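# Place the star from the basket on the tree top

## Task

Lift the star from the basket and fit it onto the Christmas tree's top point, upright, with the point pushed deep into the star's sleeve, leaving the tree standing upright.

## Robot and tools

Robot: two arms on a table. left_arm's base sits at (+0.032, +0.320, 0) m and right_arm's at (+0.020, -0.295, +0.001) m, both turned only slightly about z. A post stands on the floor behind them. right_arm carries a right hand and left_arm a mirror-image left hand. Each hand has index, middle and ring fingers plus a thumb, with rubber-capped tips, and a rigid mast on the palm side of the wrist that can strike things.

Frames. Scene frame: origin at table-top height midway between the arms, +x out over the table, +z up, +y toward left_arm. Reported hand positions (metres), quaternions (wxyz) and Hand targets use the scene frame. Pose offsets you send use the axes of that arm's current Hand target. Hand axes: +z runs along straightened fingers toward the tips; +y is the direction the palm faces (palm surface 0.063 m on the -y side of the hand point); +x points across the palm away from the thumb on the right hand, toward the thumb on the left hand. Bending fingers curl toward +y. The hand point sits just past the index/middle knuckles.

A row is 48 numbers, each in [-1, 1], always including both arms: left dx, dy, dz, rx, ry, rz; sixteen left hand motors; left current_limit; left speed; then the same 24 for the right. Pose numbers are offsets, not poses: 1.0 equals 0.6 m of travel or 180 degrees of turn, and rx, ry, rz form a single rotation vector. All six zeros means no new pose request for that arm. Hand motor numbers are absolute goal angles scaled between each hinge's stops, so 0 is a real goal; to keep a hand unchanged, resend its hand_goal, hand_current_limit and hand_speed.

Motor order (bracket: degrees at +1, at -1, value when straight; -1 bends/closes): index_abd, index_mcp, index_pip, index_dip, middle_abd, middle_mcp, middle_pip, middle_dip, ring_abd, ring_mcp, ring_pip, ring_dip, thumb_cmc, thumb_axl, thumb_mcp, thumb_ipl. _abd (-60, +60; +0.00) swings the finger sideways away from the thumb toward -1; _mcp (-18, +128; +0.75), _pip (-29, +108; +0.58), _dip (-21, +117; +0.70) bend the three joints. thumb_cmc (-20, +120; +0.71) brings the thumb round in front of the palm; thumb_axl (-27, +140; +0.68) spins it on its own line; thumb_mcp (-69, +109; +0.23) and thumb_ipl (-77, +108; +0.17) bend it. current_limit maps -1 to 0 mA and +1 to 550 mA (floor 11 mA); speed sets hinge speed to (speed+1)/2 of 8.5 rad/s. Starting values: current_limit +0.4, speed -0.6. Whatever was last sent persists.

execute_actions(actions, cameras): actions is a list of actions; each action is a table of up to 15 rows, one per 1/30 s step, a short table repeating its final row to step 15. Every row's offset counts from the Hand target at that action's start, not from the previous row; each new action starts from the updated Hand target, so the same offset again moves further. cameras: names, ["all"] or []; default shows all only when actions is empty. An empty actions list returns the full state with images.

move(target, speed, blend, blocking, cameras): target is one 48-number row or a list of up to 15 rows, every row's offsets measured from the same starting Hand targets. Straight-line paths, total capped at 10 s. speed in m/s, 0.002 to 4.3 (default 0.25), turning limited to twice that in rad/s; one value or one per target. blend in m rounds corners between list targets (0 means stop at each). blocking=false returns after about 0.5 s while the move continues. Paths do not avoid obstacles or the other arm; faster motion means more lag, overshoot and harder impacts. Hand numbers in later targets are applied only on arrival once everything is still. The result adds a move: line: done (at rest within 10 mm and 2 degrees), off_target, moving, held or fault, plus limits=paced (pose clipped) or limits=held (steps withheld).

wait(seconds 0 to 3600) runs the scene, sending nothing new; a running move keeps going. stop brakes a running move. zoom_image(camera, region [x0, y0, x1, y1], at most 504 by 504 pixels) enlarges a region of the newest image from cam_head_left, cam_head_right, cam_high, cam_left_wrist or cam_right_wrist (each 672x504). finished_scene(scene=1) ends the scene permanently.

Results: end_effector_position and quat, Hand target (last commanded pose after clipping; offsets count from it), joint positions, velocities (may be reported as within noise), torques (offset, scaled, noisy; items 3 and 4 wrap at ±28 N m), motor temperatures, and per hand hand_goal, hand_measured, hand_current_ma (positive pushes toward -1), hand_state (moving, goal, blocked, overload), hand_current_limit, hand_speed. The hand often stops a few centimetres from the command, lower when loaded because the elbow sags; sending another execute_actions call re-requests the target, and you can add the shortfall as an offset. Commanded orientation is clipped to within 40 degrees of the current orientation each step. Joint limits (rad): waist ±2.880, shoulder 0 to 3.142, elbow 0 to 3.019, wrist pitch -1.693 to 1.571, wrist yaw ±1.571, wrist roll ±2.094.

Cautions: a finger motor drawing 495 mA or more for 5 s shuts off for 10 s, so don't squeeze harder than needed. Motors heat when holding, stretched or pushing; MOTOR HOT appears at 85 °C and at 100 °C the arm goes limp for 30 to 60 s. After a HAND FAULT line, further calls in that same reply are skipped. A blocked arm keeps pressing until commanded back past its hand point. Never let the hands or arms collide or grip each other; the clearance check does not cover hands. Avoid drops, releasing moving parts, striking the tree, the post or heavy objects, and anything leaving the table. Loose objects may occasionally get nudged.

Each tool is called after "Emit:" as a command line: name --argument value for each argument, lists and objects as JSON in quotes; but a table of rows of numbers goes row by row, as --pt "numbers of a row", without its own name.

## Session

Emit:
execute_actions --actions '[]'

Scene clock: 0.00 s.
left_arm: end_effector_position=(+0.7234, +0.1439, +0.1474) hand_goal=(+0.000, +0.754, +0.576, +0.696, +0.000, +0.754, +0.576, +0.696, +0.000, +0.754, +0.576, +0.696, +0.714, +0.678, +0.226, +0.168) hand_measured=(-0.0008, +0.7535, +0.5782, +0.6958, -0.0008, +0.7523, +0.5770, +0.6958, -0.0008, +0.7535, +0.5770, +0.6958, +0.7142, +0.6788, +0.2252, +0.1672) hand_current_ma=(+5, +18, -4, -3, +9, +6, +3, +1, +4, +1, -7, -8, +0, -3, -14, +1) hand_state=(goal, goal, goal, goal, goal, goal, goal, goal, goal, goal, goal, goal, goal, goal, goal, goal) hand_current_limit=0.40 hand_speed=-0.60 end_effector_quat_wxyz=(+0.058, +0.194, +0.977, -0.072) | right_arm: end_effector_position=(+0.5377, -0.1980, +0.3780) hand_goal=(+0.000, +0.754, +0.576, +0.696, +0.000, +0.754, +0.576, +0.696, +0.000, +0.754, +0.576, +0.696, +0.714, +0.678, +0.226, +0.168) hand_measured=(-0.0008, +0.7535, +0.5770, +0.6958, -0.0008, +0.7535, +0.5770, +0.6958, +0.0007, +0.7535, +0.5770, +0.6958, +0.7142, +0.6777, +0.2262, +0.1681) hand_current_ma=(+36, +6, +0, +3, -19, +4, +7, -9, +12, -11, -15, +15, -2, -4, +12, +0) hand_state=(goal, goal, goal, goal, goal, goal, goal, goal, goal, goal, goal, goal, goal, goal, goal, goal) hand_current_limit=0.40 hand_speed=-0.60 end_effector_quat_wxyz=(+0.594, +0.258, +0.760, +0.056)
Joint positions: left_arm=[-0.359 2.253 2.312 -1.494 0.126 -1.524] | right_arm=[0.231 1.052 0.8 -0.072 0.432 -1.01]
Joint velocities: within noise
Joint torques (N m): no reading
Motor temperatures (°C): left_arm=[23 23 23 23 22 22] | right_arm=[20 19 23 22 21 21]
Heat: left arm: hottest waist 23 °C; right arm: hottest elbow 23 °C.
Hand target: left_arm +0.7282, +0.1422, +0.1524; +0.067, +0.195, +0.976, -0.073 | right_arm +0.5405, -0.1973, +0.3946; +0.604, +0.259, +0.752, +0.062

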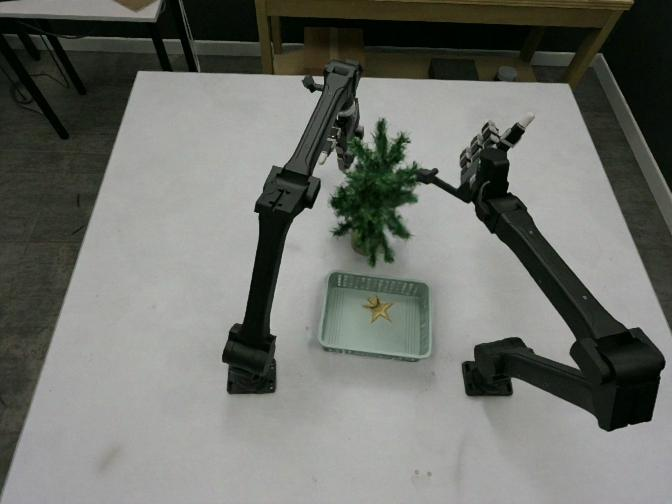

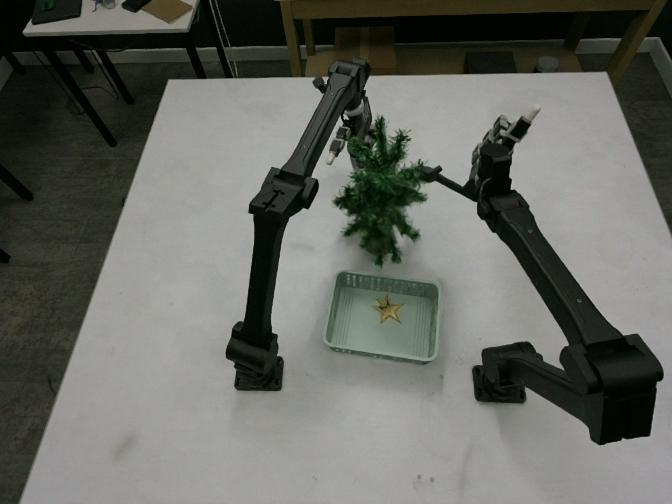

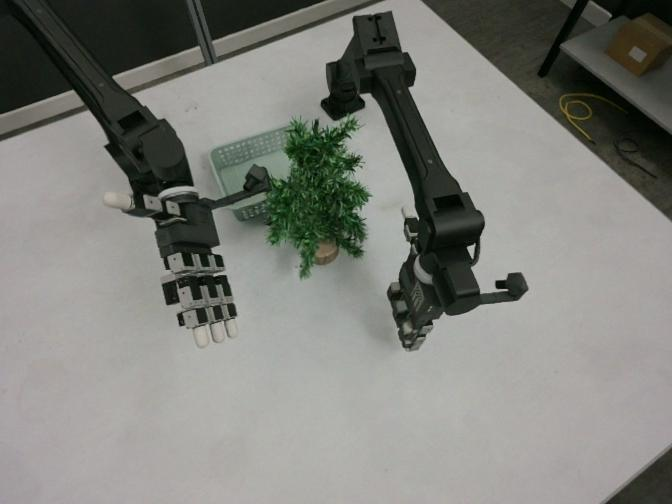

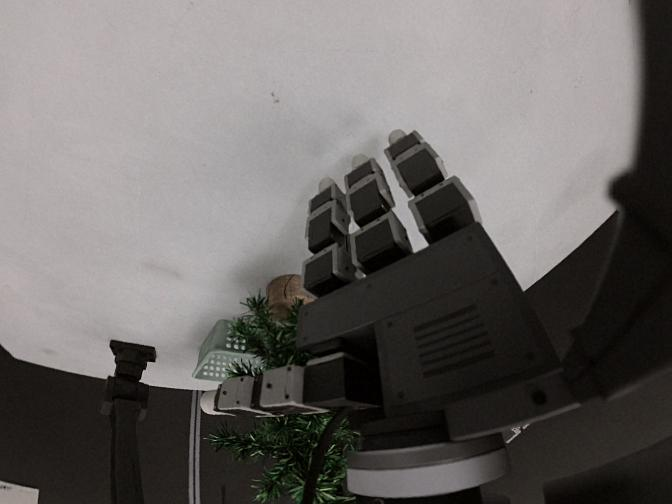

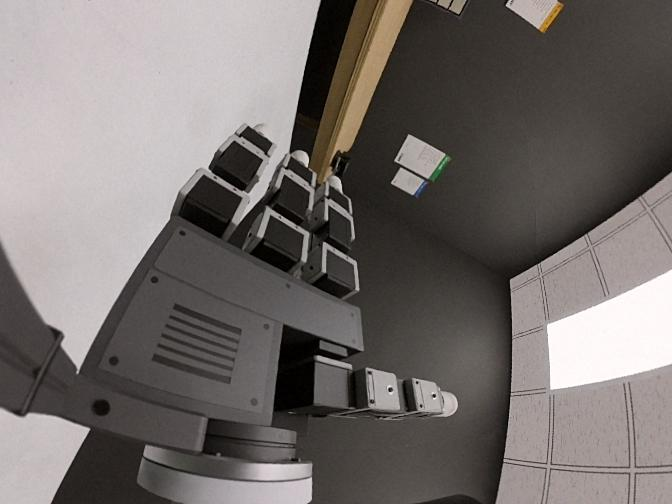

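Emit:
zoom_image --camera "cam_head_left" --region '[310, 260, 450, 365]'

Emit:
zoom_image --camera "cam_head_right" --region '[310, 260, 450, 365]'

Emit:
zoom_image --camera "cam_high" --region '[200, 90, 400, 290]'

Scaled by 3.600 from the camera's image (finer frame: 960x720).

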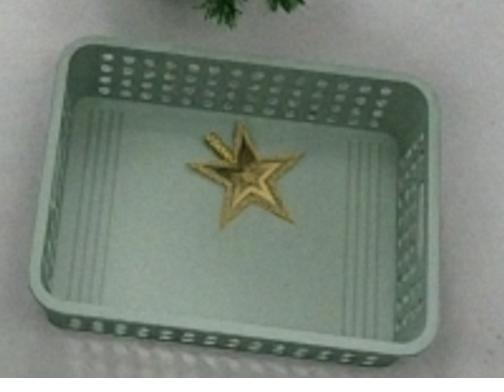

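Scaled by 3.600 from the camera's image (finer frame: 960x720).

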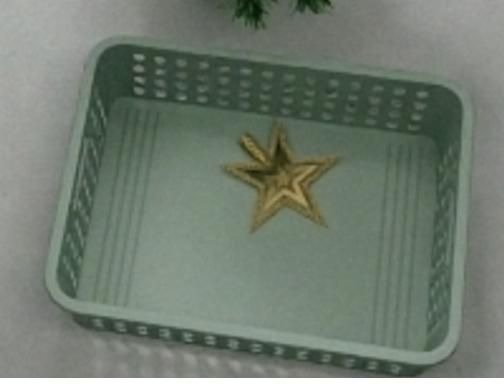

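Scaled by 2.520 from the camera's image (finer frame: 960x720).

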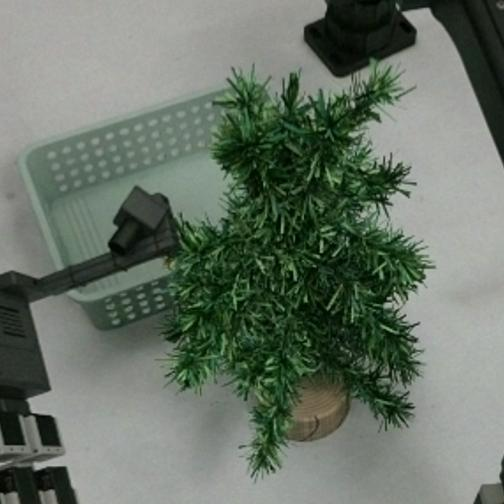

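Emit:
move --target '[0,0,0,0,0,0,0,0.754,0.576,0.696,0,0.754,0.576,0.696,0,0.754,0.576,0.696,0.714,0.678,0.226,0.168,0.4,-0.6,-0.2327,-0.619,-0.2535,0,0,0,0,0.754,0.576,0.696,0,0.754,0.576,0.696,0,0.754,0.576,0.696,0.714,0.678,0.226,0.168,0.4,-0.6]' --speed 0.2 --cameras '["all"]'

Scene clock: 48.93 s.
left_arm: end_effector_position=(+0.7234, +0.1439, +0.1474) hand_goal=(+0.000, +0.754, +0.576, +0.696, +0.000, +0.754, +0.576, +0.696, +0.000, +0.754, +0.576, +0.696, +0.714, +0.678, +0.226, +0.168) hand_measured=(+0.0007, +0.7535, +0.5770, +0.6958, -0.0008, +0.7523, +0.5770, +0.6958, +0.0007, +0.7535, +0.5770, +0.6958, +0.7129, +0.6767, +0.2203, +0.1681) hand_current_ma=(+14, +5, -13, -4, +8, +6, -7, -4, +13, -3, -4, -7, -2, -7, -11, +7) hand_state=(goal, goal, goal, goal, goal, goal, goal, goal, goal, goal, goal, goal, goal, goal, goal, goal) hand_current_limit=0.40 hand_speed=-0.60 end_effector_quat_wxyz=(+0.058, +0.194, +0.977, -0.072) | right_arm: end_effector_position=(+0.2977, -0.5442, +0.3853) hand_goal=(+0.000, +0.754, +0.576, +0.696, +0.000, +0.754, +0.576, +0.696, +0.000, +0.754, +0.576, +0.696, +0.714, +0.678, +0.226, +0.168) hand_measured=(-0.0037, +0.7643, +0.5770, +0.6958, -0.0052, +0.7643, +0.5770, +0.6958, -0.0037, +0.7631, +0.5770, +0.6971, +0.7230, +0.6767, +0.2262, +0.1681) hand_current_ma=(+22, +4, +12, -6, -16, -5, +7, -3, +1, -11, -13, -13, +4, +2, +4, -9) hand_state=(goal, goal, goal, goal, goal, goal, goal, goal, goal, goal, goal, goal, goal, goal, goal, goal) hand_current_limit=0.40 hand_speed=-0.60 end_effector_quat_wxyz=(+0.596, +0.276, +0.751, +0.075)
Joint positions: left_arm=[-0.359 2.253 2.312 -1.494 0.126 -1.524] | right_arm=[-1.256 0.909 0.756 -0.368 -0.975 -1.536]
Joint torques (N m): left_arm=[0.32 -21.66 12.51 0.14 0.08 -0.05] | right_arm=[2.26 -3.84 13.72 0.68 -0.88 -0.12]
Motor temperatures (°C): left_arm=[23 26 30 23 22 22] | right_arm=[20 19 27 22 21 20]
Heat: left arm: hottest elbow 30 °C; right arm: hottest elbow 27 °C.
Hand target: left_arm +0.7282, +0.1422, +0.1524; +0.067, +0.195, +0.976, -0.073 | right_arm +0.3005, -0.5476, +0.4064; +0.604, +0.259, +0.752, +0.062
Off the commanded pose: left_arm 0.007 m, 1 deg | right_arm 0.021 m, 3 deg.
move: off_target (right_arm)

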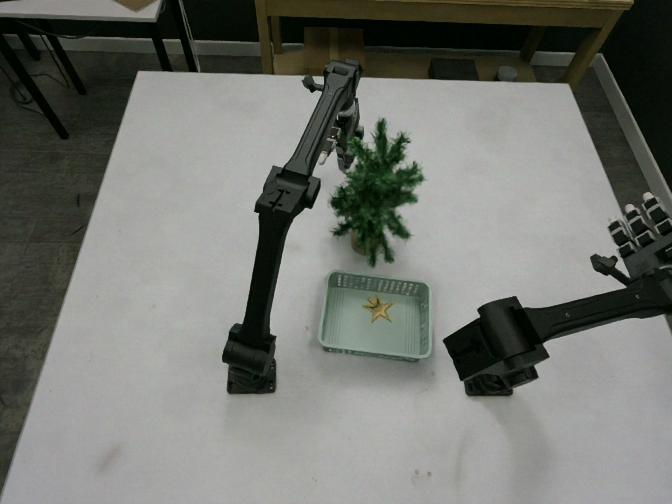

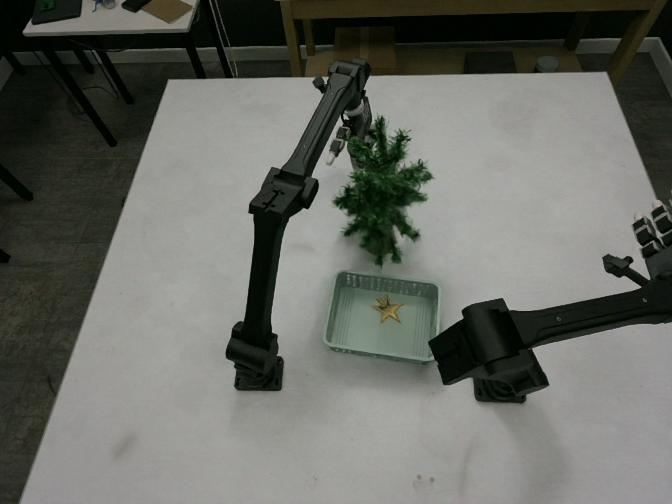

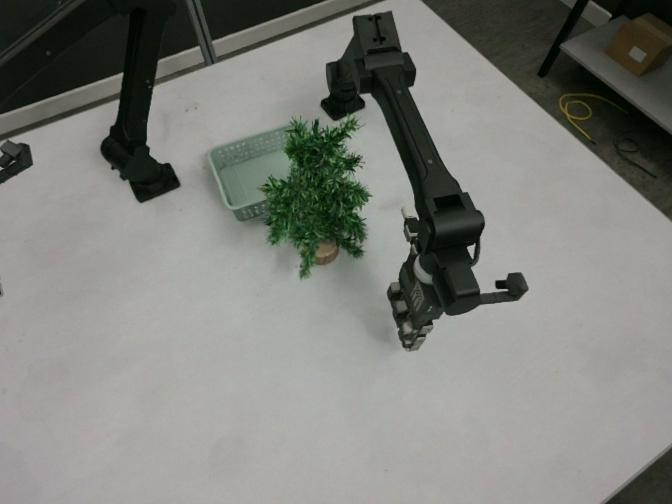

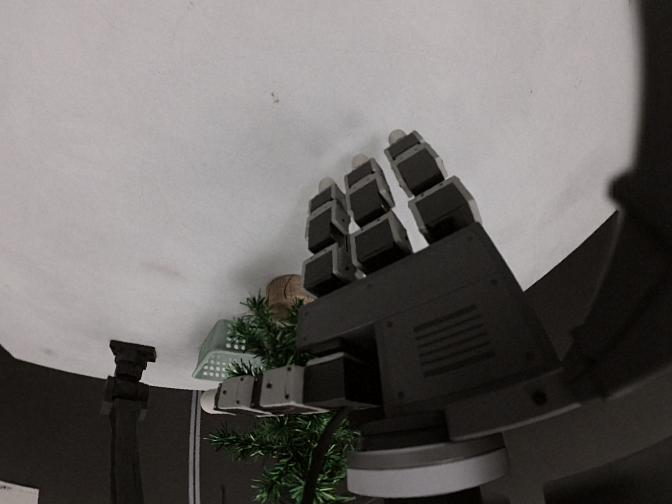

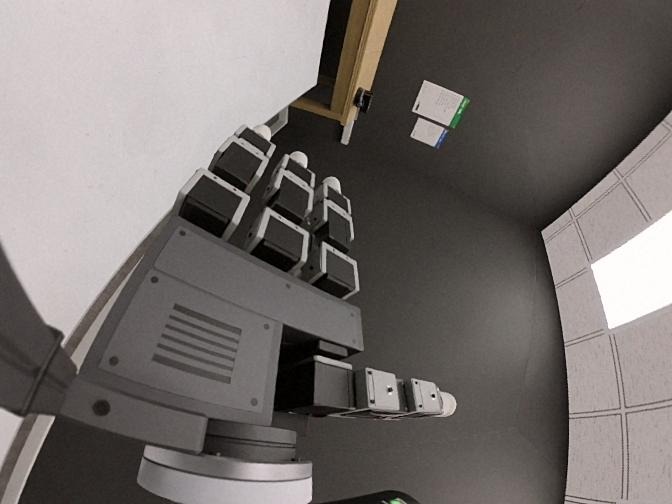

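Emit:
zoom_image --camera "cam_high" --region '[250, 100, 390, 290]'

Emit:
zoom_image --camera "cam_head_left" --region '[300, 90, 450, 280]'

Emit:
zoom_image --camera "cam_head_right" --region '[310, 90, 460, 280]'

Scaled by 2.653 from the camera's image (finer frame: 960x720).

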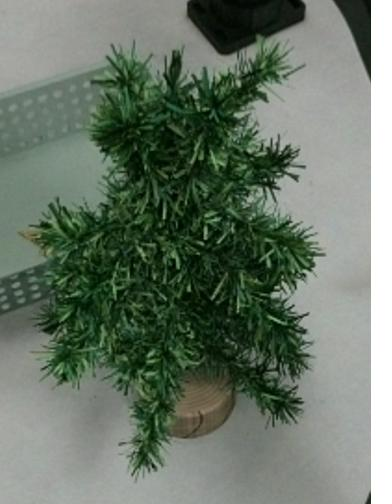

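Scaled by 2.653 from the camera's image (finer frame: 960x720).

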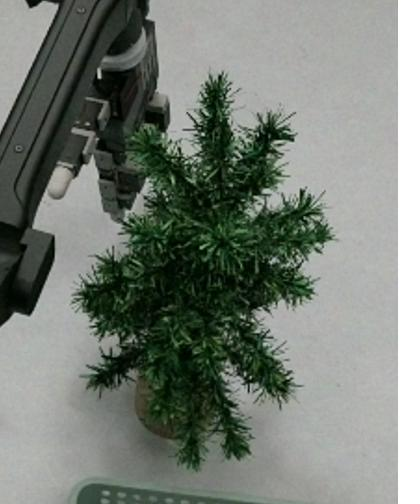

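Scaled by 2.653 from the camera's image (finer frame: 960x720).

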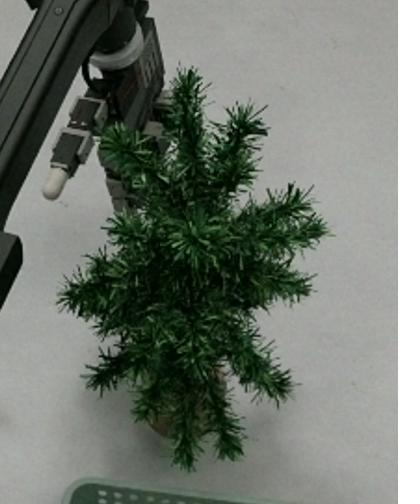

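Emit:
move --pt "0.203 0.048 -0.460 0 0 0 0 0.754 0.576 0.696 0 0.754 0.576 0.696 0 0.754 0.576 0.696 0.714 0.678 0.226 0.168 0.4 -0.6 0 0 0 0 0 0 0 0.754 0.576 0.696 0 0.754 0.576 0.696 0 0.754 0.576 0.696 0.714 0.678 0.226 0.168 0.4 -0.6" --pt "0.513 -0.135 -0.574 0.067 0.118 0.303 0 0.754 0.576 0.696 0 0.754 0.576 0.696 0 0.754 0.576 0.696 0.714 0.678 0.226 0.168 0.4 -0.6 0 0 0 0 0 0 0 0.754 0.576 0.696 0 0.754 0.576 0.696 0 0.754 0.576 0.696 0.714 0.678 0.226 0.168 0.4 -0.6" --pt "0.671 -0.5935 -0.341 0.133 0.236 0.606 0 0.754 0.576 0.696 0 0.754 0.576 0.696 0 0.754 0.576 0.696 0.714 0.678 0.226 0.168 0.4 -0.6 0 0 0 0 0 0 0 0.754 0.576 0.696 0 0.754 0.576 0.696 0 0.754 0.576 0.696 0.714 0.678 0.226 0.168 0.4 -0.6" --speed 0.2 --blend 0.04 --cameras '["all"]'

Scene clock: 66.67 s.
left_arm: end_effector_position=(+0.2029, +0.0015, +0.3308) hand_goal=(+0.000, +0.754, +0.576, +0.696, +0.000, +0.754, +0.576, +0.696, +0.000, +0.754, +0.576, +0.696, +0.714, +0.678, +0.226, +0.168) hand_measured=(+0.0007, +0.7523, +0.5821, +0.6971, +0.0007, +0.7511, +0.5782, +0.6958, +0.0007, +0.7523, +0.5795, +0.6958, +0.7230, +0.6767, +0.2193, +0.1681) hand_current_ma=(+5, +9, -14, +1, +8, +6, -3, +5, +8, -10, -6, -10, +11, -6, -10, +7) hand_state=(goal, goal, goal, goal, goal, goal, goal, goal, goal, goal, goal, goal, goal, goal, goal, goal) hand_current_limit=0.40 hand_speed=-0.60 end_effector_quat_wxyz=(+0.053, +0.915, +0.395, -0.056) | right_arm: end_effector_position=(+0.2977, -0.5441, +0.3852) hand_goal=(+0.000, +0.754, +0.576, +0.696, +0.000, +0.754, +0.576, +0.696, +0.000, +0.754, +0.576, +0.696, +0.714, +0.678, +0.226, +0.168) hand_measured=(-0.0037, +0.7643, +0.5770, +0.6958, -0.0052, +0.7655, +0.5770, +0.6958, -0.0037, +0.7631, +0.5770, +0.6958, +0.7230, +0.6777, +0.2262, +0.1681) hand_current_ma=(+8, +15, -5, +5, -7, -7, +19, -8, +24, -10, -5, -1, +7, +27, +8, -2) hand_state=(goal, goal, goal, goal, goal, goal, goal, goal, goal, goal, goal, goal, goal, goal, goal, goal) hand_current_limit=0.40 hand_speed=-0.60 end_effector_quat_wxyz=(+0.596, +0.275, +0.751, +0.075)
Joint positions: left_arm=[-1.198 1.049 1.265 -1.68 0.111 -0.426] | right_arm=[-1.256 0.909 0.756 -0.368 -0.975 -1.538]
Joint torques (N m): left_arm=[-0.38 -4.25 10.66 -0.09 0.03 0.06] | right_arm=[2.32 -3.84 13.71 0.68 -0.88 -0.13]
Heat: left arm: hottest elbow 30 °C; right arm: hottest elbow 28 °C.
Hand target: left_arm +0.2000, +0.0004, +0.3305; -0.242, +0.902, +0.346, -0.093 | right_arm +0.3005, -0.5476, +0.4063; +0.604, +0.258, +0.752, +0.062
Off the commanded pose: left_arm 0.003 m, 35 deg | right_arm 0.022 m, 3 deg.
joint sent to its limit (left arm) — joint 4 (wrist pitch), lower limit. The joint targets are off in orientation, not in position.
move: off_target (left_arm)

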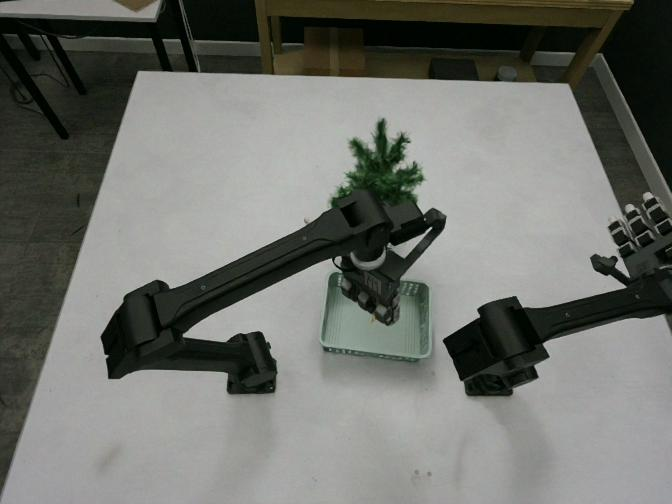

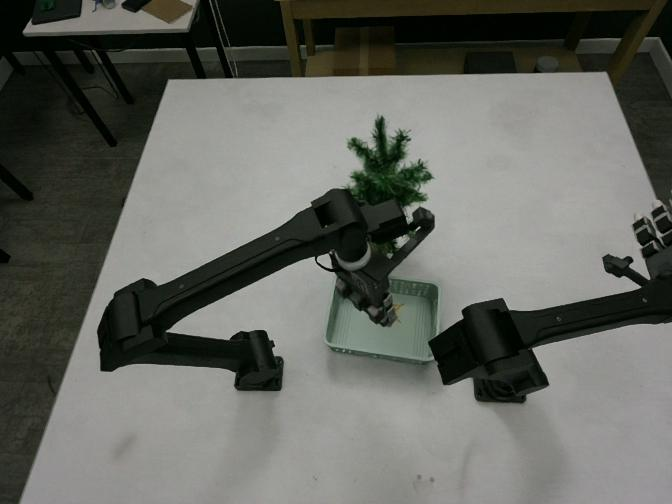

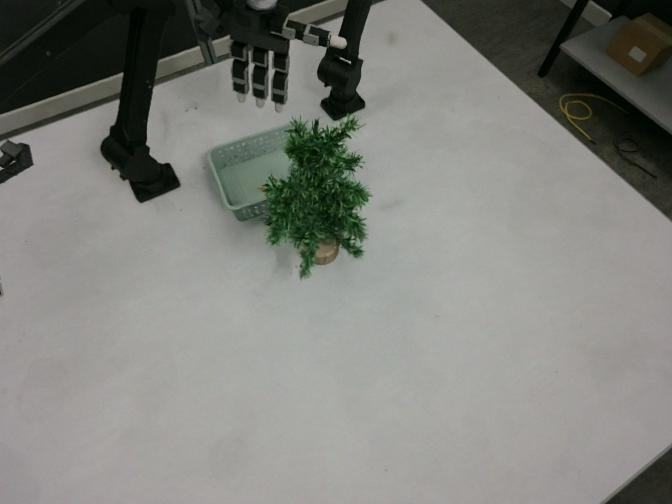

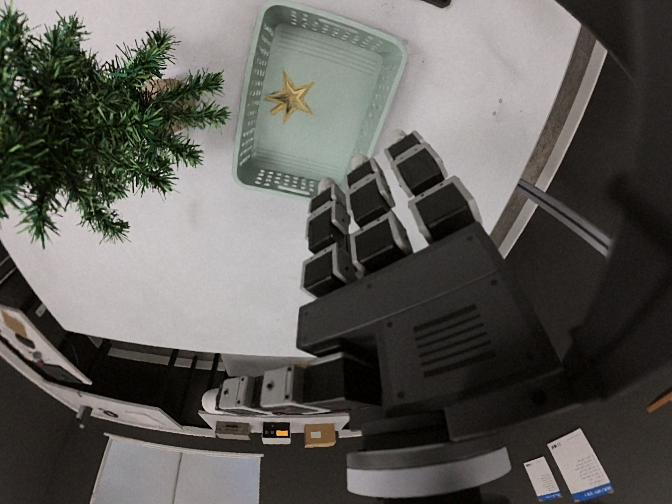

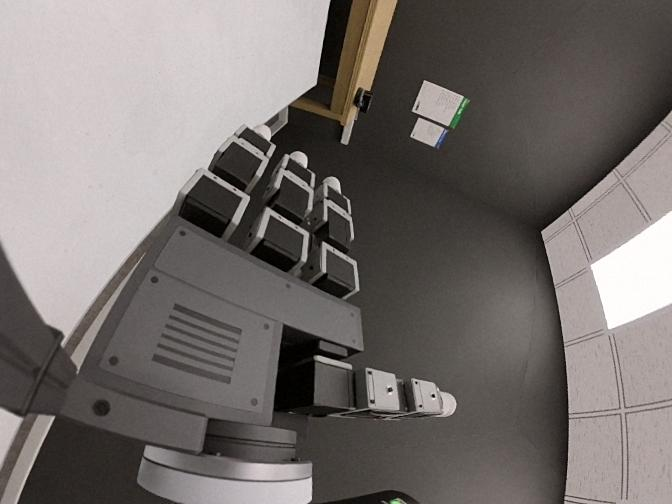

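Emit:
zoom_image --camera "cam_left_wrist" --region '[220, 0, 420, 200]'

Scaled by 2.520 from the camera's image (finer frame: 960x720).

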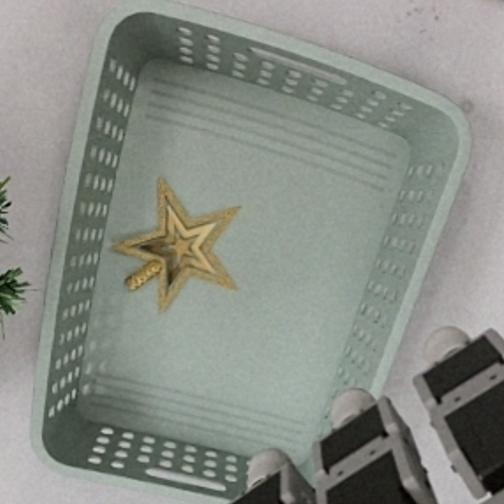

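Emit:
move --target '[-0.147,0.0704,-0.0407,-0.1305,0.1305,0.487,-0.05,0.754,0.576,0.696,0,-0.479,-1,-0.174,0.05,0.754,0.576,0.696,0.714,0.678,0.226,0.168,0.4,-0.6,0,0,0,0,0,0,0,0.754,0.576,0.696,0,0.754,0.576,0.696,0,0.754,0.576,0.696,0.714,0.678,0.226,0.168,0.4,-0.6]' --speed 0.2 --cameras '["cam_head_left","cam_head_right","cam_left_wrist"]'

Scene clock: 110.27 s.
left_arm: end_effector_position=(+0.1609, -0.0876, +0.3164) hand_goal=(-0.050, +0.754, +0.576, +0.696, +0.000, -0.478, -1.000, -0.174, +0.050, +0.754, +0.576, +0.696, +0.714, +0.678, +0.226, +0.168) hand_measured=(-0.0360, +0.7535, +0.5821, +0.6945, -0.0008, -0.3801, -0.7729, -0.1145, +0.0373, +0.7535, +0.5757, +0.6945, +0.7242, +0.6777, +0.2193, +0.1681) hand_current_ma=(+9, +10, -5, +2, +11, +48, +157, +18, +5, -2, -4, -8, +7, +0, -16, +3) hand_state=(goal, goal, goal, goal, goal, blocked, blocked, blocked, goal, goal, goal, goal, goal, goal, goal, goal) hand_current_limit=0.40 hand_speed=-0.60 end_effector_quat_wxyz=(+0.009, +0.915, -0.404, +0.003) | right_arm: end_effector_position=(+0.2977, -0.5441, +0.3852) hand_goal=(+0.000, +0.754, +0.576, +0.696, +0.000, +0.754, +0.576, +0.696, +0.000, +0.754, +0.576, +0.696, +0.714, +0.678, +0.226, +0.168) hand_measured=(-0.0037, +0.7643, +0.5770, +0.6958, -0.0052, +0.7655, +0.5770, +0.6958, -0.0037, +0.7631, +0.5770, +0.6958, +0.7230, +0.6777, +0.2262, +0.1672) hand_current_ma=(+4, +26, +17, +6, +5, +9, +17, -18, +9, +2, +15, -5, +5, +8, +4, -5) hand_state=(goal, goal, goal, goal, goal, goal, goal, goal, goal, goal, goal, goal, goal, goal, goal, goal) hand_current_limit=0.40 hand_speed=-0.60 end_effector_quat_wxyz=(+0.596, +0.275, +0.751, +0.075)
Joint positions: left_arm=[-1.099 1.321 1.447 -1.68 0.011 1.325] | right_arm=[-1.256 0.909 0.756 -0.368 -0.975 -1.538]
Joint torques (N m): left_arm=[0.73 -8 14.49 -0.24 0.04 0.05] | right_arm=[2.2 -3.9 13.74 0.66 -0.88 -0.12]
Heat: left arm: hottest elbow 29 °C; right arm: hottest elbow 31 °C.
Hand target: left_arm +0.1670, -0.0948, +0.3306; +0.000, +0.914, -0.406, -0.001 | right_arm +0.3005, -0.5476, +0.4063; +0.604, +0.258, +0.752, +0.062
Off the commanded pose: left_arm 0.017 m, 1 deg | right_arm 0.022 m, 3 deg.
joint sent to its limit (left arm) — joint 4 (wrist pitch), lower limit. The joint targets are off in orientation, not in position.
move: off_target (left_arm)

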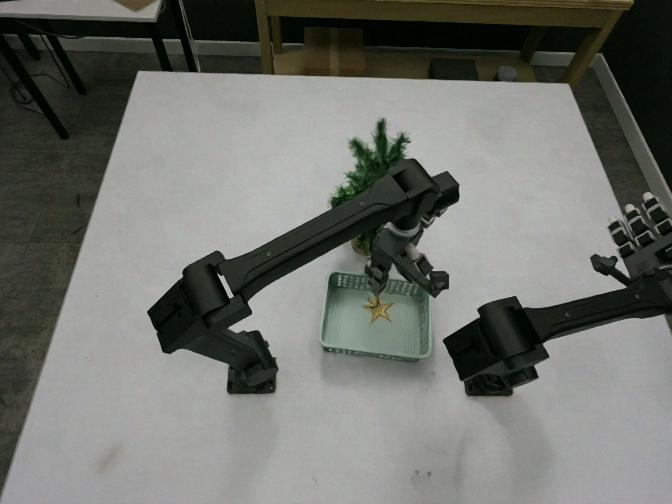

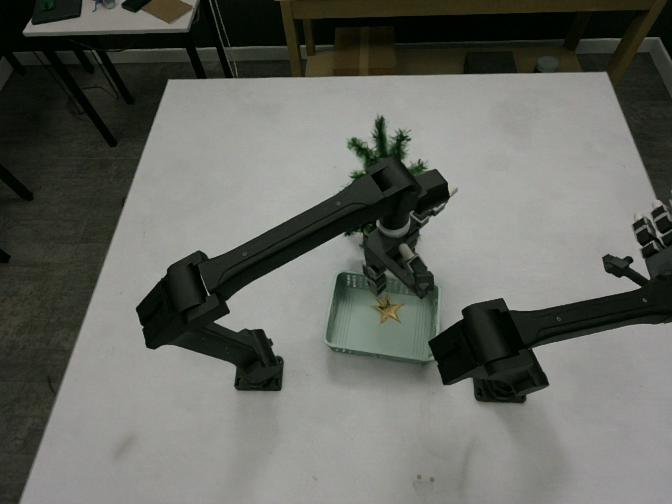

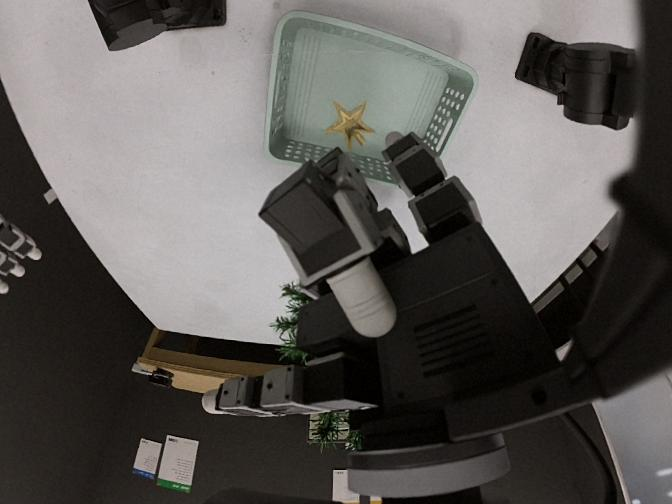

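Emit:
move --target '[0,0,0.2,0,0,0,-0.05,0.754,0.576,0.696,0,1,-1,-1,0.05,0.754,0.576,0.696,0.714,0.678,0.226,0.168,0.4,-0.6,0,0,0,0,0,0,0,0.754,0.576,0.696,0,0.754,0.576,0.696,0,0.754,0.576,0.696,0.714,0.678,0.226,0.168,0.4,-0.6]' --speed 0.15 --cameras '["cam_head_left","cam_head_right","cam_left_wrist"]'

Emit:
zoom_image --camera "cam_left_wrist" --region '[250, 20, 480, 250]'

Scene clock: 114.97 s.
left_arm: end_effector_position=(+0.1650, -0.0920, +0.2119) hand_goal=(-0.050, +0.754, +0.576, +0.696, +0.000, +1.000, -1.000, -1.000, +0.050, +0.754, +0.576, +0.696, +0.714, +0.678, +0.226, +0.168) hand_measured=(-0.0360, +0.7523, +0.5770, +0.6971, +0.0007, +0.9464, -0.9127, -0.7554, +0.0373, +0.7535, +0.5757, +0.6971, +0.7242, +0.6767, +0.2183, +0.1672) hand_current_ma=(+5, +8, -5, +2, +11, -20, +29, +198, +12, -12, -6, -6, +2, -4, -10, +1) hand_state=(goal, goal, goal, goal, goal, blocked, blocked, blocked, goal, goal, goal, goal, goal, goal, goal, goal) hand_current_limit=0.40 hand_speed=-0.60 end_effector_quat_wxyz=(-0.002, +0.915, -0.404, -0.004) | right_arm: end_effector_position=(+0.2977, -0.5441, +0.3852) hand_goal=(+0.000, +0.754, +0.576, +0.696, +0.000, +0.754, +0.576, +0.696, +0.000, +0.754, +0.576, +0.696, +0.714, +0.678, +0.226, +0.168) hand_measured=(-0.0037, +0.7643, +0.5770, +0.6958, -0.0052, +0.7643, +0.5770, +0.6958, -0.0037, +0.7631, +0.5770, +0.6958, +0.7230, +0.6767, +0.2252, +0.1681) hand_current_ma=(+6, +25, -3, +11, -11, +10, -2, +4, +12, -18, -4, -10, +21, +10, +22, +10) hand_state=(goal, goal, goal, goal, goal, goal, goal, goal, goal, goal, goal, goal, goal, goal, goal, goal) hand_current_limit=0.40 hand_speed=-0.60 end_effector_quat_wxyz=(+0.596, +0.275, +0.751, +0.075)
Joint positions: left_arm=[-1.099 1.355 1.21 -1.433 0.002 1.326] | right_arm=[-1.256 0.909 0.756 -0.368 -0.975 -1.538]
Joint torques (N m): left_arm=[0.38 -8.47 10.66 0.27 -0.02 0] | right_arm=[2.2 -3.9 13.7 0.68 -0.89 -0.12]
Heat: left arm: hottest elbow 29 °C; right arm: hottest elbow 31 °C.
Hand target: left_arm +0.1669, -0.0947, +0.2106; +0.000, +0.914, -0.406, -0.001 | right_arm +0.3005, -0.5476, +0.4063; +0.604, +0.258, +0.752, +0.062
Off the commanded pose: left_arm 0.004 m, 0 deg | right_arm 0.022 m, 3 deg.
move: done

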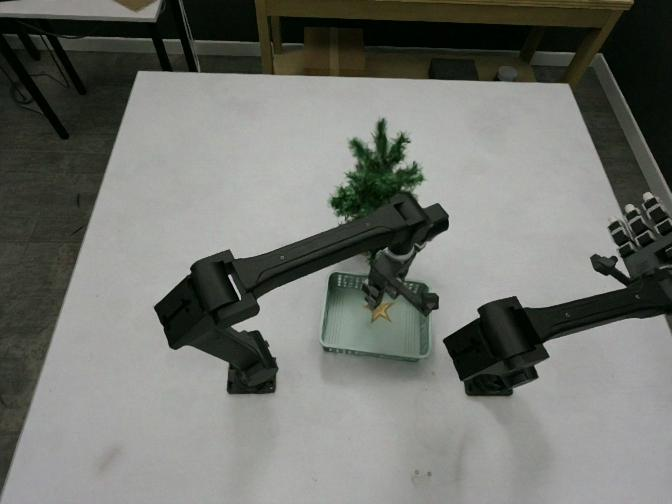

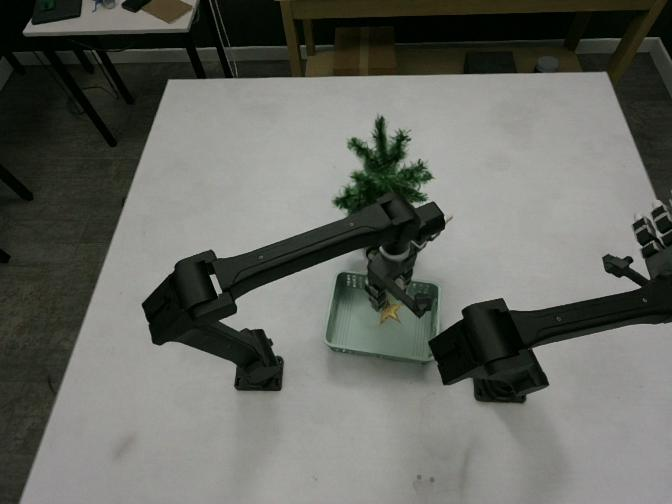

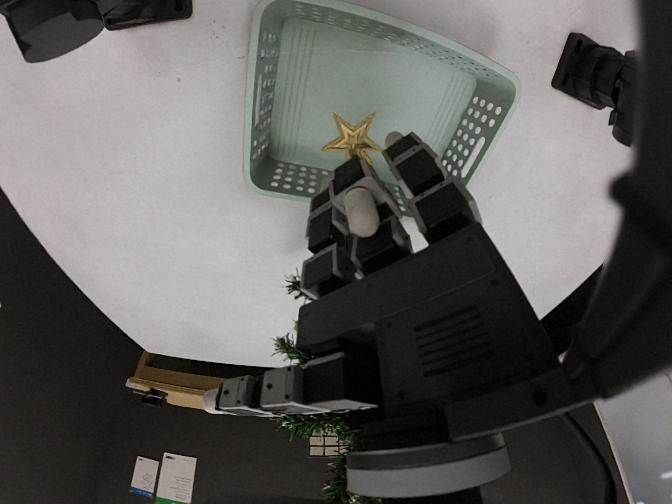

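Scaled by 2.191 from the camera's image (finer frame: 960x720).

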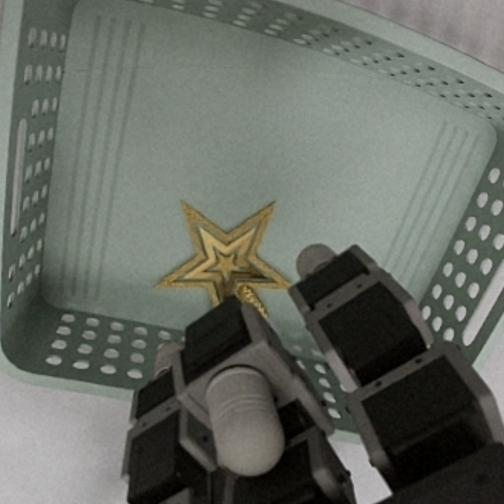

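Emit:
move --target '[0,0,0.0,0,0,0,-0.05,0.754,0.576,0.696,0,-1,-0.226,0.623,0.05,0.754,0.576,0.696,0.714,0.678,0.226,0.168,0.4,-0.6,0,0,0,0,0,0,0,0.754,0.576,0.696,0,0.754,0.576,0.696,0,0.754,0.576,0.696,0.714,0.678,0.226,0.168,0.4,-0.6]' --speed 0.15 --cameras '["cam_left_wrist"]'

Emit:
zoom_image --camera "cam_left_wrist" --region '[250, 20, 480, 250]'

Scene clock: 120.43 s.
left_arm: end_effector_position=(+0.1650, -0.0920, +0.2119) hand_goal=(-0.050, +0.754, +0.576, +0.696, +0.000, -1.000, -0.226, +0.624, +0.050, +0.754, +0.576, +0.696, +0.714, +0.678, +0.226, +0.168) hand_measured=(-0.0374, +0.7523, +0.5770, +0.6971, -0.0008, -0.9614, -0.2224, +0.6219, +0.0373, +0.7523, +0.5757, +0.6958, +0.7217, +0.6767, +0.2193, +0.1672) hand_current_ma=(+12, +8, -13, +2, +10, +13, -8, -2, +7, -2, +0, -12, +6, +0, -10, +13) hand_state=(goal, goal, goal, goal, goal, blocked, goal, goal, goal, goal, goal, goal, goal, goal, goal, goal) hand_current_limit=0.40 hand_speed=-0.60 end_effector_quat_wxyz=(-0.002, +0.915, -0.404, -0.004) | right_arm: end_effector_position=(+0.2977, -0.5441, +0.3852) hand_goal=(+0.000, +0.754, +0.576, +0.696, +0.000, +0.754, +0.576, +0.696, +0.000, +0.754, +0.576, +0.696, +0.714, +0.678, +0.226, +0.168) hand_measured=(-0.0037, +0.7643, +0.5770, +0.6958, -0.0052, +0.7643, +0.5770, +0.6958, -0.0037, +0.7631, +0.5770, +0.6958, +0.7230, +0.6767, +0.2262, +0.1681) hand_current_ma=(+15, +7, +16, -10, -5, +9, +9, -9, -14, +2, -23, +6, +5, +5, -3, -11) hand_state=(goal, goal, goal, goal, goal, goal, goal, goal, goal, goal, goal, goal, goal, goal, goal, goal) hand_current_limit=0.40 hand_speed=-0.60 end_effector_quat_wxyz=(+0.596, +0.275, +0.751, +0.075)
Joint positions: left_arm=[-1.099 1.355 1.21 -1.433 0.002 1.326] | right_arm=[-1.256 0.909 0.756 -0.368 -0.975 -1.538]
Joint torques (N m): left_arm=[0.09 -8.88 10.62 0.28 0.02 0.02] | right_arm=[2.2 -3.84 13.72 0.65 -0.88 -0.13]
Heat: left arm: hottest elbow 29 °C; right arm: hottest elbow 31 °C.
Hand target: left_arm +0.1669, -0.0947, +0.2106; +0.000, +0.914, -0.406, -0.001 | right_arm +0.3005, -0.5476, +0.4063; +0.604, +0.258, +0.752, +0.062
Off the commanded pose: left_arm 0.004 m, 0 deg | right_arm 0.022 m, 3 deg.
move: done

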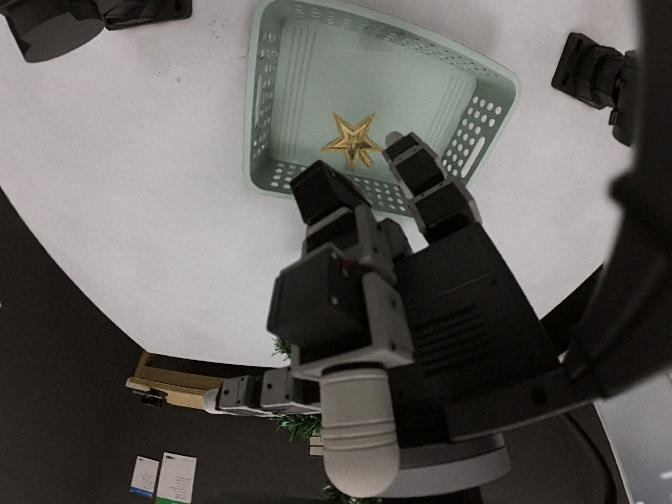

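Scaled by 2.191 from the camera's image (finer frame: 960x720).

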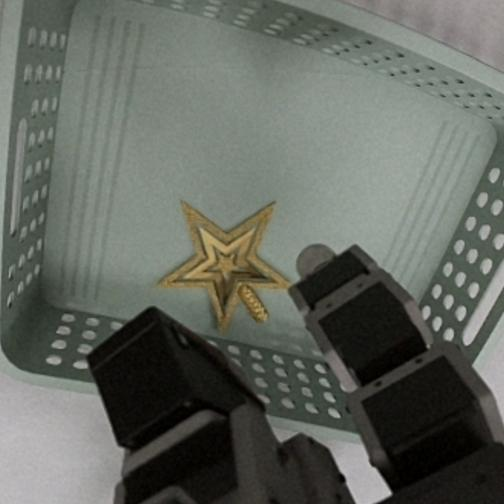

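Emit:
move --target '[0,0,0.075,0,0,0,-0.05,0.754,0.576,0.696,0,1,-0.9,-0.6,0.05,0.754,0.576,0.696,0.714,0.678,0.226,0.168,0.4,-0.6,0,0,0,0,0,0,0,0.754,0.576,0.696,0,0.754,0.576,0.696,0,0.754,0.576,0.696,0.714,0.678,0.226,0.168,0.4,-0.6]' --speed 0.1 --cameras '["cam_head_left","cam_head_right","cam_left_wrist"]'

Emit:
zoom_image --camera "cam_left_wrist" --region '[250, 20, 480, 250]'

Emit:
zoom_image --camera "cam_head_left" --region '[310, 240, 450, 365]'

Scene clock: 125.43 s.
left_arm: end_effector_position=(+0.1653, -0.0925, +0.1691) hand_goal=(-0.050, +0.754, +0.576, +0.696, +0.000, +1.000, -0.900, -0.600, +0.050, +0.754, +0.576, +0.696, +0.714, +0.678, +0.226, +0.168) hand_measured=(-0.0360, +0.7535, +0.5757, +0.6971, -0.0008, +0.9959, -0.8897, -0.5974, +0.0388, +0.7523, +0.5770, +0.6958, +0.7230, +0.6767, +0.2193, +0.1681) hand_current_ma=(+10, +9, -5, -1, +0, -3, -1, +2, +8, -9, -1, -9, +2, -4, -2, +6) hand_state=(goal, goal, goal, goal, goal, goal, goal, goal, goal, goal, goal, goal, goal, goal, goal, goal) hand_current_limit=0.40 hand_speed=-0.60 end_effector_quat_wxyz=(+0.000, +0.915, -0.404, -0.002) | right_arm: end_effector_position=(+0.2977, -0.5441, +0.3852) hand_goal=(+0.000, +0.754, +0.576, +0.696, +0.000, +0.754, +0.576, +0.696, +0.000, +0.754, +0.576, +0.696, +0.714, +0.678, +0.226, +0.168) hand_measured=(-0.0037, +0.7643, +0.5770, +0.6958, -0.0037, +0.7643, +0.5770, +0.6958, -0.0023, +0.7631, +0.5770, +0.6958, +0.7230, +0.6767, +0.2262, +0.1681) hand_current_ma=(+9, +23, +0, -23, -10, +19, +15, -22, +13, -21, -1, -10, +2, +4, -3, -4) hand_state=(goal, goal, goal, goal, goal, goal, goal, goal, goal, goal, goal, goal, goal, goal, goal, goal) hand_current_limit=0.40 hand_speed=-0.60 end_effector_quat_wxyz=(+0.596, +0.275, +0.751, +0.075)
Joint positions: left_arm=[-1.099 1.377 1.116 -1.312 0.002 1.326] | right_arm=[-1.256 0.909 0.756 -0.368 -0.975 -1.538]
Joint torques (N m): left_arm=[0.32 -8.7 10.25 0.29 -0.04 0.01] | right_arm=[2.2 -3.9 13.7 0.68 -0.88 -0.12]
Heat: left arm: hottest elbow 29 °C; right arm: hottest elbow 31 °C.
Hand target: left_arm +0.1668, -0.0946, +0.1656; +0.000, +0.914, -0.406, -0.001 | right_arm +0.3005, -0.5476, +0.4063; +0.604, +0.258, +0.752, +0.062
Off the commanded pose: left_arm 0.004 m, 0 deg | right_arm 0.022 m, 3 deg.
move: done

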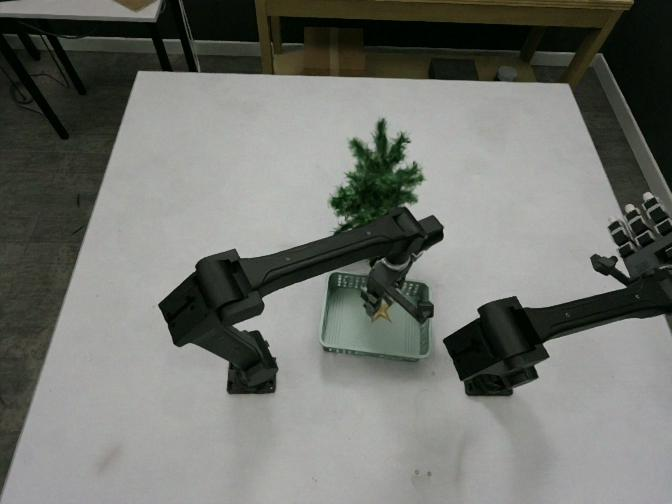

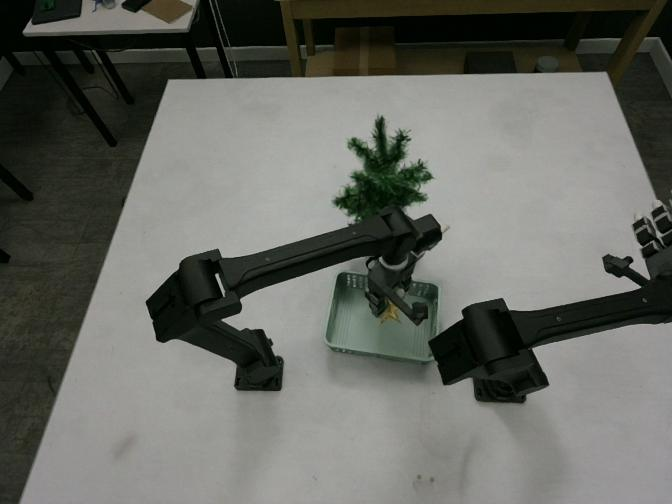

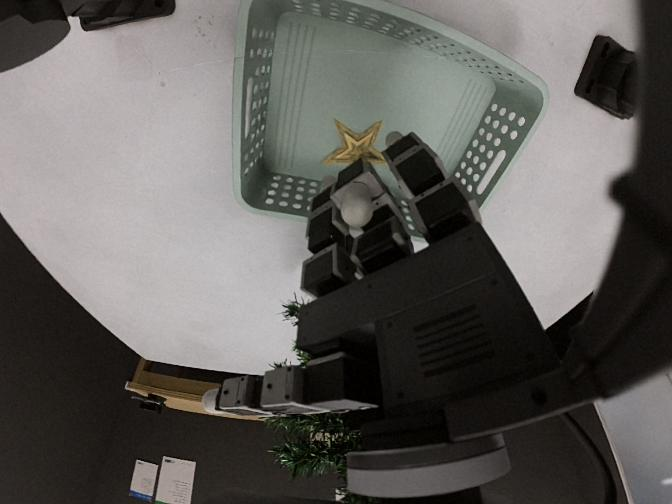

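Scaled by 2.191 from the camera's image (finer frame: 960x720).

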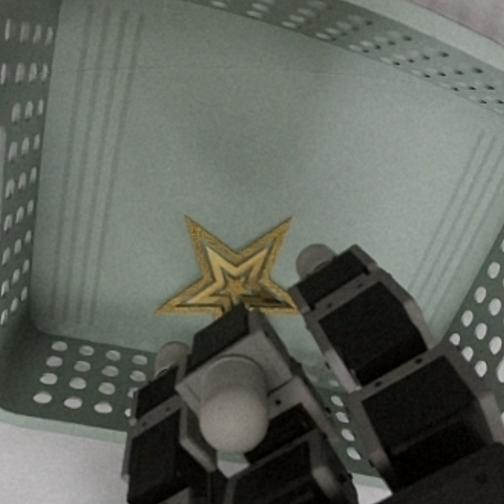

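Scaled by 3.600 from the camera's image (finer frame: 960x720).

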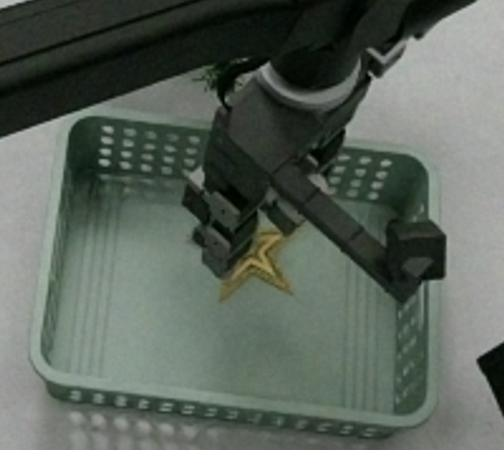

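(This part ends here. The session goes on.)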